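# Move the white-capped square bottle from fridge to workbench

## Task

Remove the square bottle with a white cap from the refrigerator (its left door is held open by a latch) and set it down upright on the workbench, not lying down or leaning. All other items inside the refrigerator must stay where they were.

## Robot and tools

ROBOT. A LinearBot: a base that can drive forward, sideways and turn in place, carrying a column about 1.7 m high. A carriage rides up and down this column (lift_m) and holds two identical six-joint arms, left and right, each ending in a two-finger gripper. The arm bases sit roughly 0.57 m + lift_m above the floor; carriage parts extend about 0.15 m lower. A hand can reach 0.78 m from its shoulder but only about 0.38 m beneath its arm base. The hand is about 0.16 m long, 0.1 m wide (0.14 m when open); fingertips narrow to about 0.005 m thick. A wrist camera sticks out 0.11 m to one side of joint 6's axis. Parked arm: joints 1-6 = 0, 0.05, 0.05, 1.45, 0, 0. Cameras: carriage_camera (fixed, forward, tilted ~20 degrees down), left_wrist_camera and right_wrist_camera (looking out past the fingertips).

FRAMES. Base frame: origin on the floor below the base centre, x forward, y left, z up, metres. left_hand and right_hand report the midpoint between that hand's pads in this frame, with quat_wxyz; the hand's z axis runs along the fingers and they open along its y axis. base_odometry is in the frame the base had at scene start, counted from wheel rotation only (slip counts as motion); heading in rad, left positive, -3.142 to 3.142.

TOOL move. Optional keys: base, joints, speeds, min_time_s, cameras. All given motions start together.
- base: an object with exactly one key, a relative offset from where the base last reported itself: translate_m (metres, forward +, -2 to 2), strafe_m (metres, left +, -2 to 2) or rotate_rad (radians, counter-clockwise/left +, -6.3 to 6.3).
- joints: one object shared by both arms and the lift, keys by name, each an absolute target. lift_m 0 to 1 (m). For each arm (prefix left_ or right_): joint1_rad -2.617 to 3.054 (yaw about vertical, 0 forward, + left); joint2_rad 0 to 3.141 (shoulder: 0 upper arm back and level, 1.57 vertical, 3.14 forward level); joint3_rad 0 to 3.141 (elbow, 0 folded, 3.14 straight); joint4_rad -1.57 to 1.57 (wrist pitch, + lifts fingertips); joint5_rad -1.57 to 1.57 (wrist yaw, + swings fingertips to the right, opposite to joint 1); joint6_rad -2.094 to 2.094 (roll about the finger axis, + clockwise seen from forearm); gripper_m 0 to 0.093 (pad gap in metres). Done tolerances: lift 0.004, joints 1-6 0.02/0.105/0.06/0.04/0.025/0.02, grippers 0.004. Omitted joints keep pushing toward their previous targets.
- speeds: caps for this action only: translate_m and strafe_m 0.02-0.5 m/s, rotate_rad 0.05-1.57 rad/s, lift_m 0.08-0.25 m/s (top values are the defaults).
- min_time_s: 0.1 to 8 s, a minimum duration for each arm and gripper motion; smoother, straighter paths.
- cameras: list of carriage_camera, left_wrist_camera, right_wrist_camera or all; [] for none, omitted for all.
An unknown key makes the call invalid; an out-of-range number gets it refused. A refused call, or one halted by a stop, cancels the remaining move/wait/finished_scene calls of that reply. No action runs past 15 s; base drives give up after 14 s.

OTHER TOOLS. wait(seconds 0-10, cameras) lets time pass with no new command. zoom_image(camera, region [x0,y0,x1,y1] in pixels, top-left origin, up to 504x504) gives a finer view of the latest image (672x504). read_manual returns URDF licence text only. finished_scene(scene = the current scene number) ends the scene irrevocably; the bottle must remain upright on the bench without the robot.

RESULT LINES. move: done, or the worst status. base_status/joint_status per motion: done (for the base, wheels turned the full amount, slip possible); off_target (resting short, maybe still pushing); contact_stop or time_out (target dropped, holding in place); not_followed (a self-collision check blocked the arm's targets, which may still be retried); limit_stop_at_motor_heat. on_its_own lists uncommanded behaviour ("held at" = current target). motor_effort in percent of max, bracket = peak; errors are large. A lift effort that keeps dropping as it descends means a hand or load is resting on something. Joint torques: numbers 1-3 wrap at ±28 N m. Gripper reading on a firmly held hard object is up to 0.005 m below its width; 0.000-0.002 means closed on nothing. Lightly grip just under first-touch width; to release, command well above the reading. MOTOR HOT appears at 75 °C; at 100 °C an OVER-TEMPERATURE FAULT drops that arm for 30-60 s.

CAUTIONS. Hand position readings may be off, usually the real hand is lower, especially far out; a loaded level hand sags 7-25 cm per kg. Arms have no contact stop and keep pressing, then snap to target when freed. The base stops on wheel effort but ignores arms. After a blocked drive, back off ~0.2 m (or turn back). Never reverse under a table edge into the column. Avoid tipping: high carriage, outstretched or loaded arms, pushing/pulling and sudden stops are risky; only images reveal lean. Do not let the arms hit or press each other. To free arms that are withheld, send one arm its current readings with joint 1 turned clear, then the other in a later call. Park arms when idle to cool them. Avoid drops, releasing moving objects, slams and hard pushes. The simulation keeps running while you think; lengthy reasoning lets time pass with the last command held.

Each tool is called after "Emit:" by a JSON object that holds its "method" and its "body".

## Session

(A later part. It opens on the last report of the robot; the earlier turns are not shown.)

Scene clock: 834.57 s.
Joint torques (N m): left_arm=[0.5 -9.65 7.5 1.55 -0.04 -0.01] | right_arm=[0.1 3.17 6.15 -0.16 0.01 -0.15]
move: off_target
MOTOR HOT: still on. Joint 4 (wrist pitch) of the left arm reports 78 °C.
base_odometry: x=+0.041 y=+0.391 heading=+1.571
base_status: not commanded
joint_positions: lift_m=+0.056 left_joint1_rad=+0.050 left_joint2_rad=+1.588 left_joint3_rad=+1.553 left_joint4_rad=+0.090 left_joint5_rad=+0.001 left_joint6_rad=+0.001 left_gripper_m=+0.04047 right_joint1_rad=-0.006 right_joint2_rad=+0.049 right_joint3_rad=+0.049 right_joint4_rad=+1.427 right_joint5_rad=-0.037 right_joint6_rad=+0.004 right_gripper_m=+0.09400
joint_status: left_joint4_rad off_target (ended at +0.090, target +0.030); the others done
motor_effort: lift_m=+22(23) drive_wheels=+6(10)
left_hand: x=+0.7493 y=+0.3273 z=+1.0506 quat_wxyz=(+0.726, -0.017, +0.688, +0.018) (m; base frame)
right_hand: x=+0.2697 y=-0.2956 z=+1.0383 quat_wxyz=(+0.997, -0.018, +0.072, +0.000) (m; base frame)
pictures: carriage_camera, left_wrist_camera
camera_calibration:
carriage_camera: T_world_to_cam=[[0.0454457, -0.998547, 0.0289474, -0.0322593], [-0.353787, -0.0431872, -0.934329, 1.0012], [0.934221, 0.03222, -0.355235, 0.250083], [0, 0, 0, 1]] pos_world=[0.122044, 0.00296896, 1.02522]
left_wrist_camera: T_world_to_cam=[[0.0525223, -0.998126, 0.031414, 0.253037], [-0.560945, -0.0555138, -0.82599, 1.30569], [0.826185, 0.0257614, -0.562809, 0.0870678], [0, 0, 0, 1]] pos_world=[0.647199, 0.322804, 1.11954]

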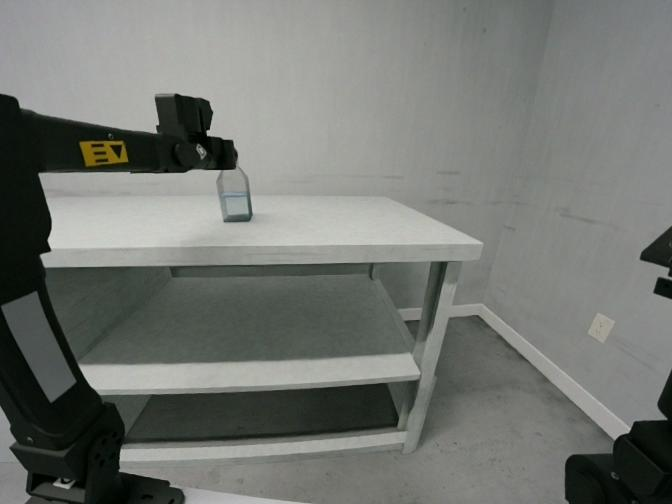

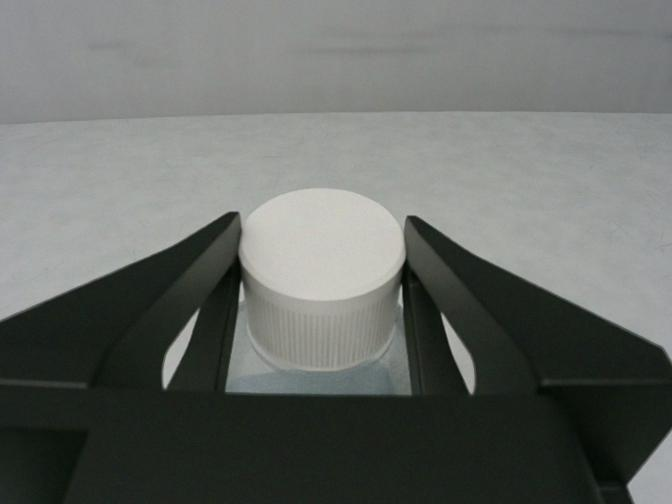

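Emit:
{"method": "move", "body": {"joints": {"lift_m": 0.053, "left_joint4_rad": -0.03}, "speeds": {"lift_m": 0.08}, "min_time_s": 1, "cameras": ["carriage_camera", "left_wrist_camera"]}}

Emit:
{"method": "zoom_image", "body": {"camera": "carriage_camera", "region": [180, 140, 290, 270]}}

Scene clock: 846.67 s.
Joint torques (N m): left_arm=[0.55 -8.76 6.78 1.18 -0.04 -0.02] | right_arm=[0.12 3.17 6.16 -0.16 0 -0.15]
move: off_target
MOTOR HOT: cleared for the motors of the left arm.
base_odometry: x=+0.041 y=+0.391 heading=+1.571
base_status: not commanded
joint_positions: lift_m=+0.053 left_joint1_rad=+0.050 left_joint2_rad=+1.579 left_joint3_rad=+1.562 left_joint4_rad=+0.062 left_joint5_rad=+0.001 left_joint6_rad=+0.001 left_gripper_m=+0.04047 right_joint1_rad=-0.006 right_joint2_rad=+0.049 right_joint3_rad=+0.049 right_joint4_rad=+1.426 right_joint5_rad=-0.037 right_joint6_rad=+0.004 right_gripper_m=+0.09400
joint_status: left_joint4_rad off_target (ended at +0.062, target -0.030); the others done
motor_effort: lift_m=+20(22) drive_wheels=-5(9)
left_hand: x=+0.7460 y=+0.3271 z=+1.0501 quat_wxyz=(+0.723, -0.017, +0.691, +0.018) (m; base frame)
right_hand: x=+0.2698 y=-0.2956 z=+1.0354 quat_wxyz=(+0.997, -0.018, +0.073, +0.000) (m; base frame)
pictures: carriage_camera, left_wrist_camera
camera_calibration:
carriage_camera: T_world_to_cam=[[0.0454457, -0.998547, 0.0289474, -0.0321766], [-0.353787, -0.0431872, -0.934329, 0.998533], [0.934221, 0.03222, -0.355235, 0.249069], [0, 0, 0, 1]] pos_world=[0.122044, 0.00296896, 1.02237]
left_wrist_camera: T_world_to_cam=[[0.0528271, -0.998122, 0.0310049, 0.253262], [-0.568489, -0.0555852, -0.820811, 1.30366], [0.820993, 0.0257351, -0.570358, 0.101347], [0, 0, 0, 1]] pos_world=[0.644532, 0.322643, 1.12001]

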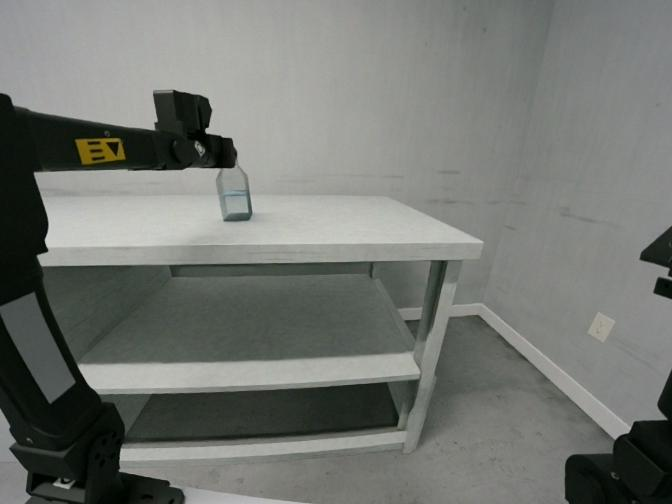

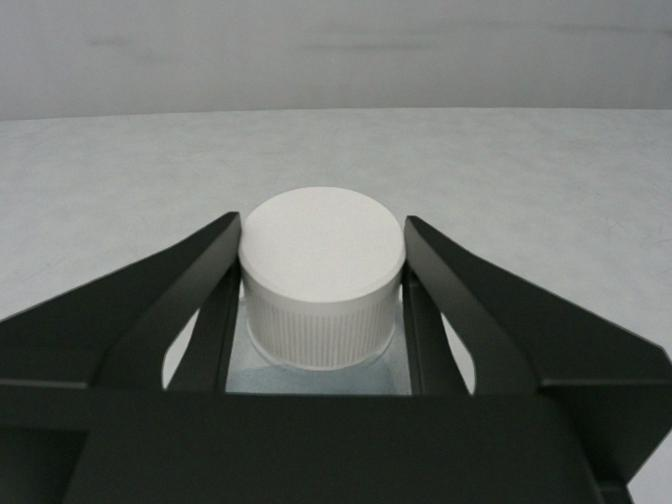

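Scaled by 3.877 from the camera's 672x504 image, which has a finer 960x720 frame.

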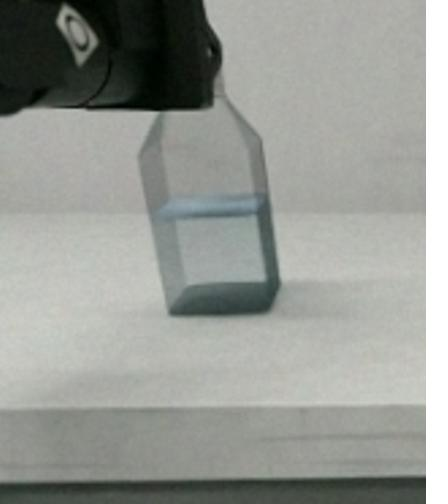

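Emit:
{"method": "move", "body": {"joints": {"lift_m": 0.069, "left_joint4_rad": -0.03}, "speeds": {"lift_m": 0.08}, "min_time_s": 1, "cameras": ["carriage_camera", "left_wrist_camera"]}}

Emit:
{"method": "zoom_image", "body": {"camera": "carriage_camera", "region": [180, 140, 290, 270]}}

Scene clock: 885.83 s.
Joint torques (N m): left_arm=[0.57 -8.79 6.8 1.86 -0.04 -0.01] | right_arm=[0.12 3.17 6.17 -0.16 0.01 -0.15]
move: done
base_odometry: x=+0.041 y=+0.391 heading=+1.571
base_status: not commanded
joint_positions: lift_m=+0.069 left_joint1_rad=+0.050 left_joint2_rad=+1.579 left_joint3_rad=+1.562 left_joint4_rad=+0.006 left_joint5_rad=+0.001 left_joint6_rad=+0.001 left_gripper_m=+0.04047 right_joint1_rad=-0.006 right_joint2_rad=+0.049 right_joint3_rad=+0.049 right_joint4_rad=+1.426 right_joint5_rad=-0.037 right_joint6_rad=+0.004 right_gripper_m=+0.09400
joint_status: all done
motor_effort: lift_m=+26(31) drive_wheels=-6(9)
left_hand: x=+0.7463 y=+0.3271 z=+1.0518 quat_wxyz=(+0.703, -0.017, +0.711, +0.018) (m; base frame)
right_hand: x=+0.2698 y=-0.2956 z=+1.0507 quat_wxyz=(+0.997, -0.018, +0.073, +0.000) (m; base frame)
pictures: carriage_camera, left_wrist_camera
camera_calibration:
carriage_camera: T_world_to_cam=[[0.0454457, -0.998547, 0.0289474, -0.0326199], [-0.353787, -0.0431872, -0.934329, 1.01284], [0.934221, 0.03222, -0.355235, 0.254508], [0, 0, 0, 1]] pos_world=[0.122044, 0.00296896, 1.03768]
left_wrist_camera: T_world_to_cam=[[0.0545459, -0.998037, 0.030777, 0.25214], [-0.613241, -0.0578087, -0.787778, 1.30451], [0.78801, 0.0240964, -0.61519, 0.174384], [0, 0, 0, 1]] pos_world=[0.648807, 0.322855, 1.12718]

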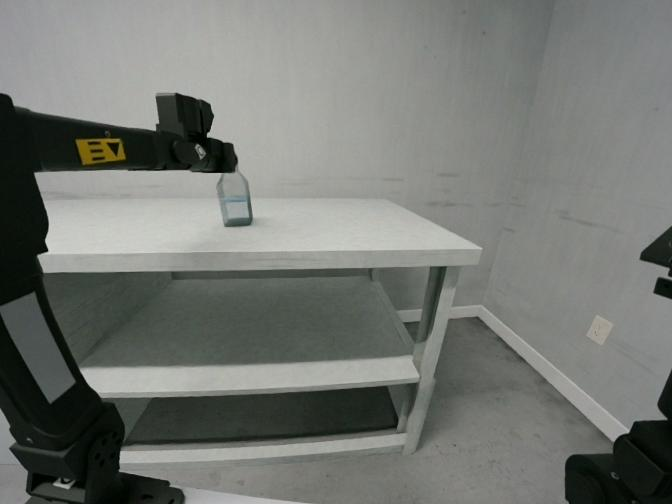

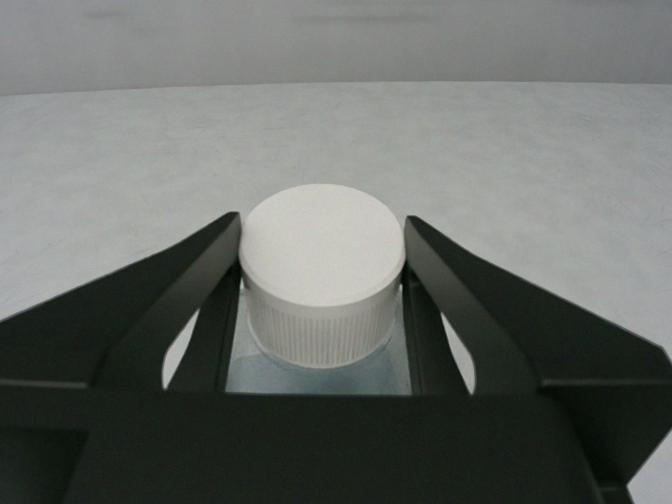

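Scaled by 3.877 from the camera's 672x504 image, which has a finer 960x720 frame.

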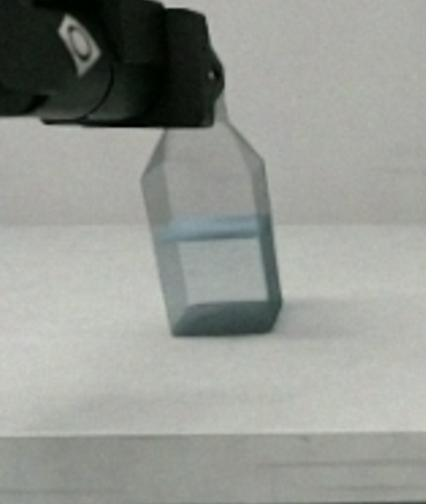

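Emit:
{"method": "move", "body": {"joints": {"left_gripper_m": 0.065}, "min_time_s": 1.5, "cameras": ["carriage_camera", "left_wrist_camera"]}}

Emit:
{"method": "zoom_image", "body": {"camera": "carriage_camera", "region": [180, 140, 290, 270]}}

Scene clock: 903.93 s.
Joint torques (N m): left_arm=[0.53 -8.8 6.79 2.23 -0.04 -0.01] | right_arm=[0.1 3.17 6.16 -0.16 0.01 -0.15]
move: done
base_odometry: x=+0.041 y=+0.391 heading=+1.571
base_status: not commanded
joint_positions: lift_m=+0.069 left_joint1_rad=+0.050 left_joint2_rad=+1.579 left_joint3_rad=+1.562 left_joint4_rad=-0.024 left_joint5_rad=+0.001 left_joint6_rad=+0.001 left_gripper_m=+0.06488 right_joint1_rad=-0.006 right_joint2_rad=+0.049 right_joint3_rad=+0.049 right_joint4_rad=+1.426 right_joint5_rad=-0.037 right_joint6_rad=+0.004 right_gripper_m=+0.09400
joint_status: all done
motor_effort: lift_m=+26(26) drive_wheels=-5(9)
left_hand: x=+0.7461 y=+0.3271 z=+1.0443 quat_wxyz=(+0.692, -0.017, +0.721, +0.017) (m; base frame)
right_hand: x=+0.2698 y=-0.2956 z=+1.0507 quat_wxyz=(+0.997, -0.018, +0.073, +0.000) (m; base frame)
pictures: carriage_camera, left_wrist_camera
camera_calibration:
carriage_camera: T_world_to_cam=[[0.0454457, -0.998547, 0.0289474, -0.0326199], [-0.353787, -0.0431872, -0.934329, 1.01284], [0.934221, 0.03222, -0.355235, 0.254508], [0, 0, 0, 1]] pos_world=[0.122044, 0.00296896, 1.03768]
left_wrist_camera: T_world_to_cam=[[0.0551011, -0.998011, 0.0306273, 0.25204], [-0.636985, -0.0587566, -0.768634, 1.29651], [0.768905, 0.0228435, -0.638955, 0.209404], [0, 0, 0, 1]] pos_world=[0.650957, 0.322934, 1.12262]

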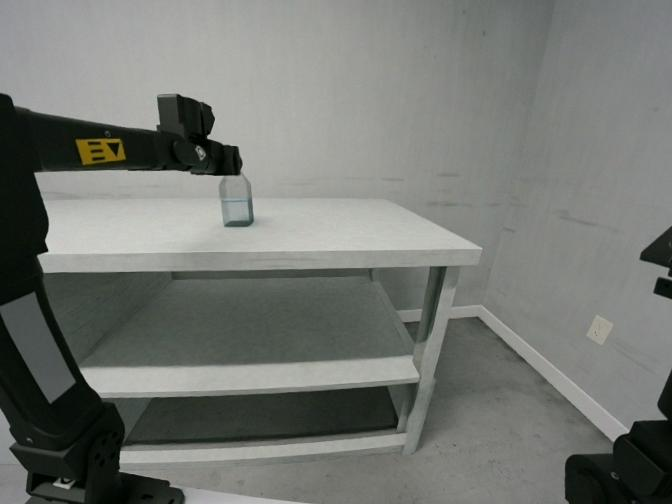

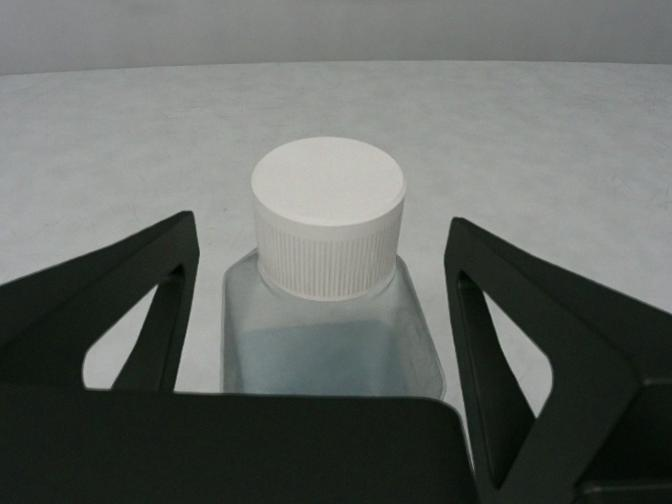

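Scaled by 3.877 from the camera's 672x504 image, which has a finer 960x720 frame.

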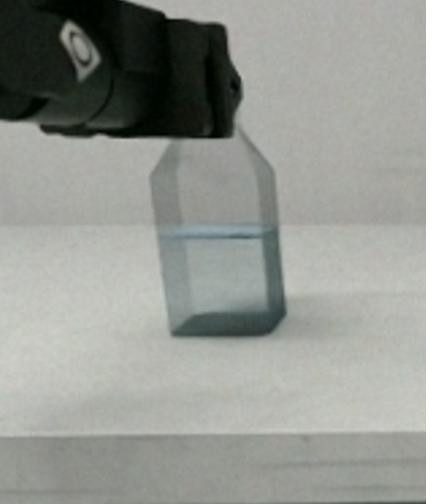

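Emit:
{"method": "move", "body": {"cameras": ["carriage_camera", "left_wrist_camera"]}}

Scene clock: 933.80 s.
Joint torques (N m): left_arm=[0.53 -8.81 6.82 2.23 -0.05 -0.01] | right_arm=[0.1 3.15 6.15 -0.16 0 -0.15]
base_odometry: x=+0.041 y=+0.391 heading=+1.571
base_status: not commanded
joint_positions: lift_m=+0.069 left_joint1_rad=+0.050 left_joint2_rad=+1.579 left_joint3_rad=+1.562 left_joint4_rad=-0.025 left_joint5_rad=+0.001 left_joint6_rad=+0.001 left_gripper_m=+0.06488 right_joint1_rad=-0.006 right_joint2_rad=+0.049 right_joint3_rad=+0.049 right_joint4_rad=+1.426 right_joint5_rad=-0.037 right_joint6_rad=+0.004 right_gripper_m=+0.09400
joint_status: all done
motor_effort: lift_m=+26(26) drive_wheels=-6(9)
left_hand: x=+0.7461 y=+0.3271 z=+1.0442 quat_wxyz=(+0.692, -0.017, +0.721, +0.017) (m; base frame)
right_hand: x=+0.2698 y=-0.2956 z=+1.0507 quat_wxyz=(+0.997, -0.018, +0.073, +0.000) (m; base frame)
pictures: carriage_camera, left_wrist_camera
camera_calibration:
carriage_camera: T_world_to_cam=[[0.0454457, -0.998547, 0.0289474, -0.0326199], [-0.353787, -0.0431872, -0.934329, 1.01284], [0.934221, 0.03222, -0.355235, 0.254508], [0, 0, 0, 1]] pos_world=[0.122044, 0.00296896, 1.03768]
left_wrist_camera: T_world_to_cam=[[0.0551128, -0.99801, 0.0306252, 0.252037], [-0.637277, -0.0587712, -0.76839, 1.2964], [0.768661, 0.0228314, -0.639248, 0.209839], [0, 0, 0, 1]] pos_world=[0.650983, 0.322935, 1.12256]

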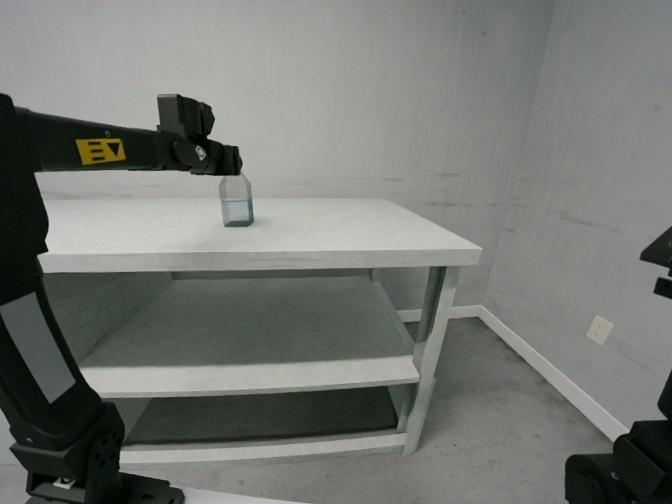

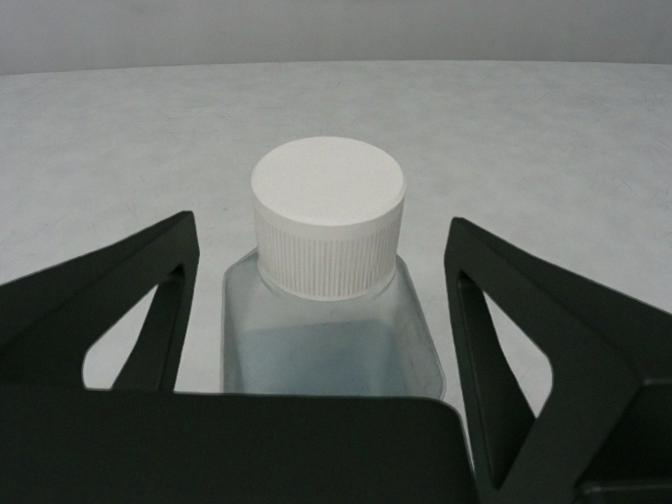

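Emit:
{"method": "move", "body": {"base": {"translate_m": -0.3}, "speeds": {"translate_m": 0.1}, "cameras": ["carriage_camera", "left_wrist_camera"]}}

Emit:
{"method": "zoom_image", "body": {"camera": "carriage_camera", "region": [180, 120, 330, 240]}}

Scene clock: 945.93 s.
Joint torques (N m): left_arm=[0.51 -8.59 6.89 2.28 -0.05 -0.01] | right_arm=[0.12 3.18 6.16 -0.16 0 -0.15]
move: done
base_odometry: x=+0.041 y=+0.091 heading=+1.571
base_status: done
joint_positions: lift_m=+0.069 left_joint1_rad=+0.050 left_joint2_rad=+1.579 left_joint3_rad=+1.562 left_joint4_rad=-0.029 left_joint5_rad=+0.001 left_joint6_rad=+0.001 left_gripper_m=+0.06488 right_joint1_rad=-0.006 right_joint2_rad=+0.049 right_joint3_rad=+0.049 right_joint4_rad=+1.426 right_joint5_rad=-0.037 right_joint6_rad=+0.004 right_gripper_m=+0.09400
joint_status: not commanded
motor_effort: lift_m=+26(26) drive_wheels=-2(14)
left_hand: x=+0.7460 y=+0.3271 z=+1.0431 quat_wxyz=(+0.690, -0.017, +0.723, +0.017) (m; base frame)
right_hand: x=+0.2698 y=-0.2956 z=+1.0507 quat_wxyz=(+0.997, -0.018, +0.073, +0.000) (m; base frame)
pictures: carriage_camera, left_wrist_camera
camera_calibration:
carriage_camera: T_world_to_cam=[[0.0454457, -0.998547, 0.0289474, -0.0326199], [-0.353787, -0.0431872, -0.934329, 1.01284], [0.934221, 0.03222, -0.355235, 0.254508], [0, 0, 0, 1]] pos_world=[0.122044, 0.00296896, 1.03768]
left_wrist_camera: T_world_to_cam=[[0.0552411, -0.998004, 0.0306018, 0.251995], [-0.640492, -0.0589309, -0.7657, 1.29523], [0.765975, 0.022698, -0.642469, 0.214621], [0, 0, 0, 1]] pos_world=[0.651267, 0.322949, 1.12193]

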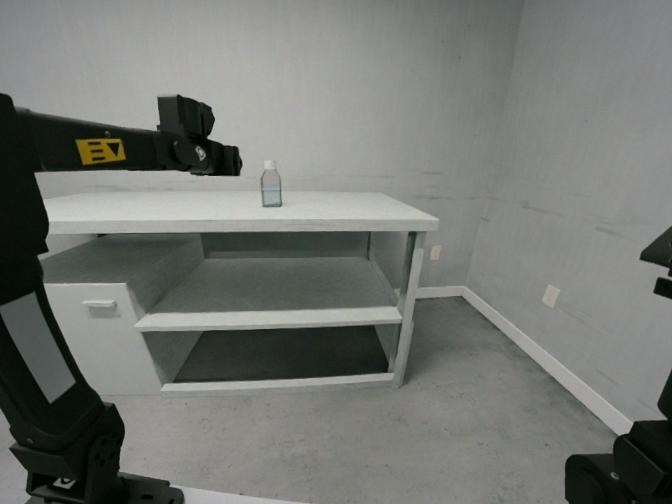

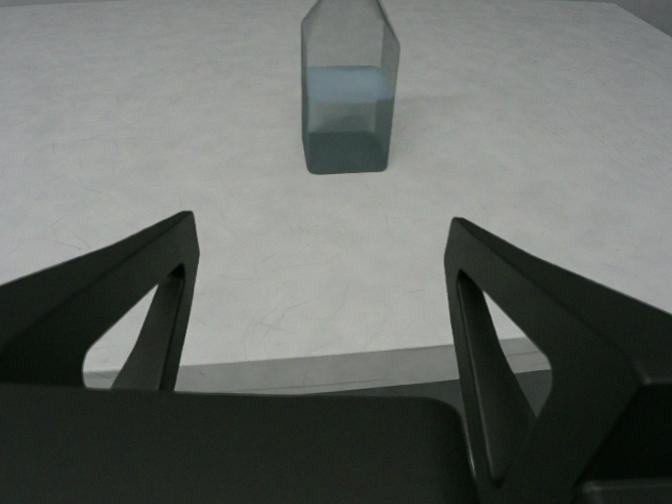

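Scaled by 3.360 from the camera's 672x504 image, which has a finer 960x720 frame.

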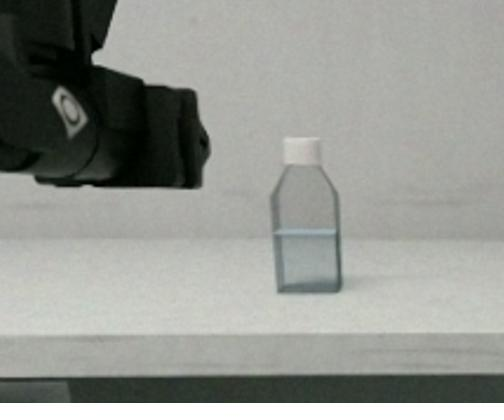

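Emit:
{"method": "finished_scene", "body": {"scene": 1}}

The scene is finished: the task was done.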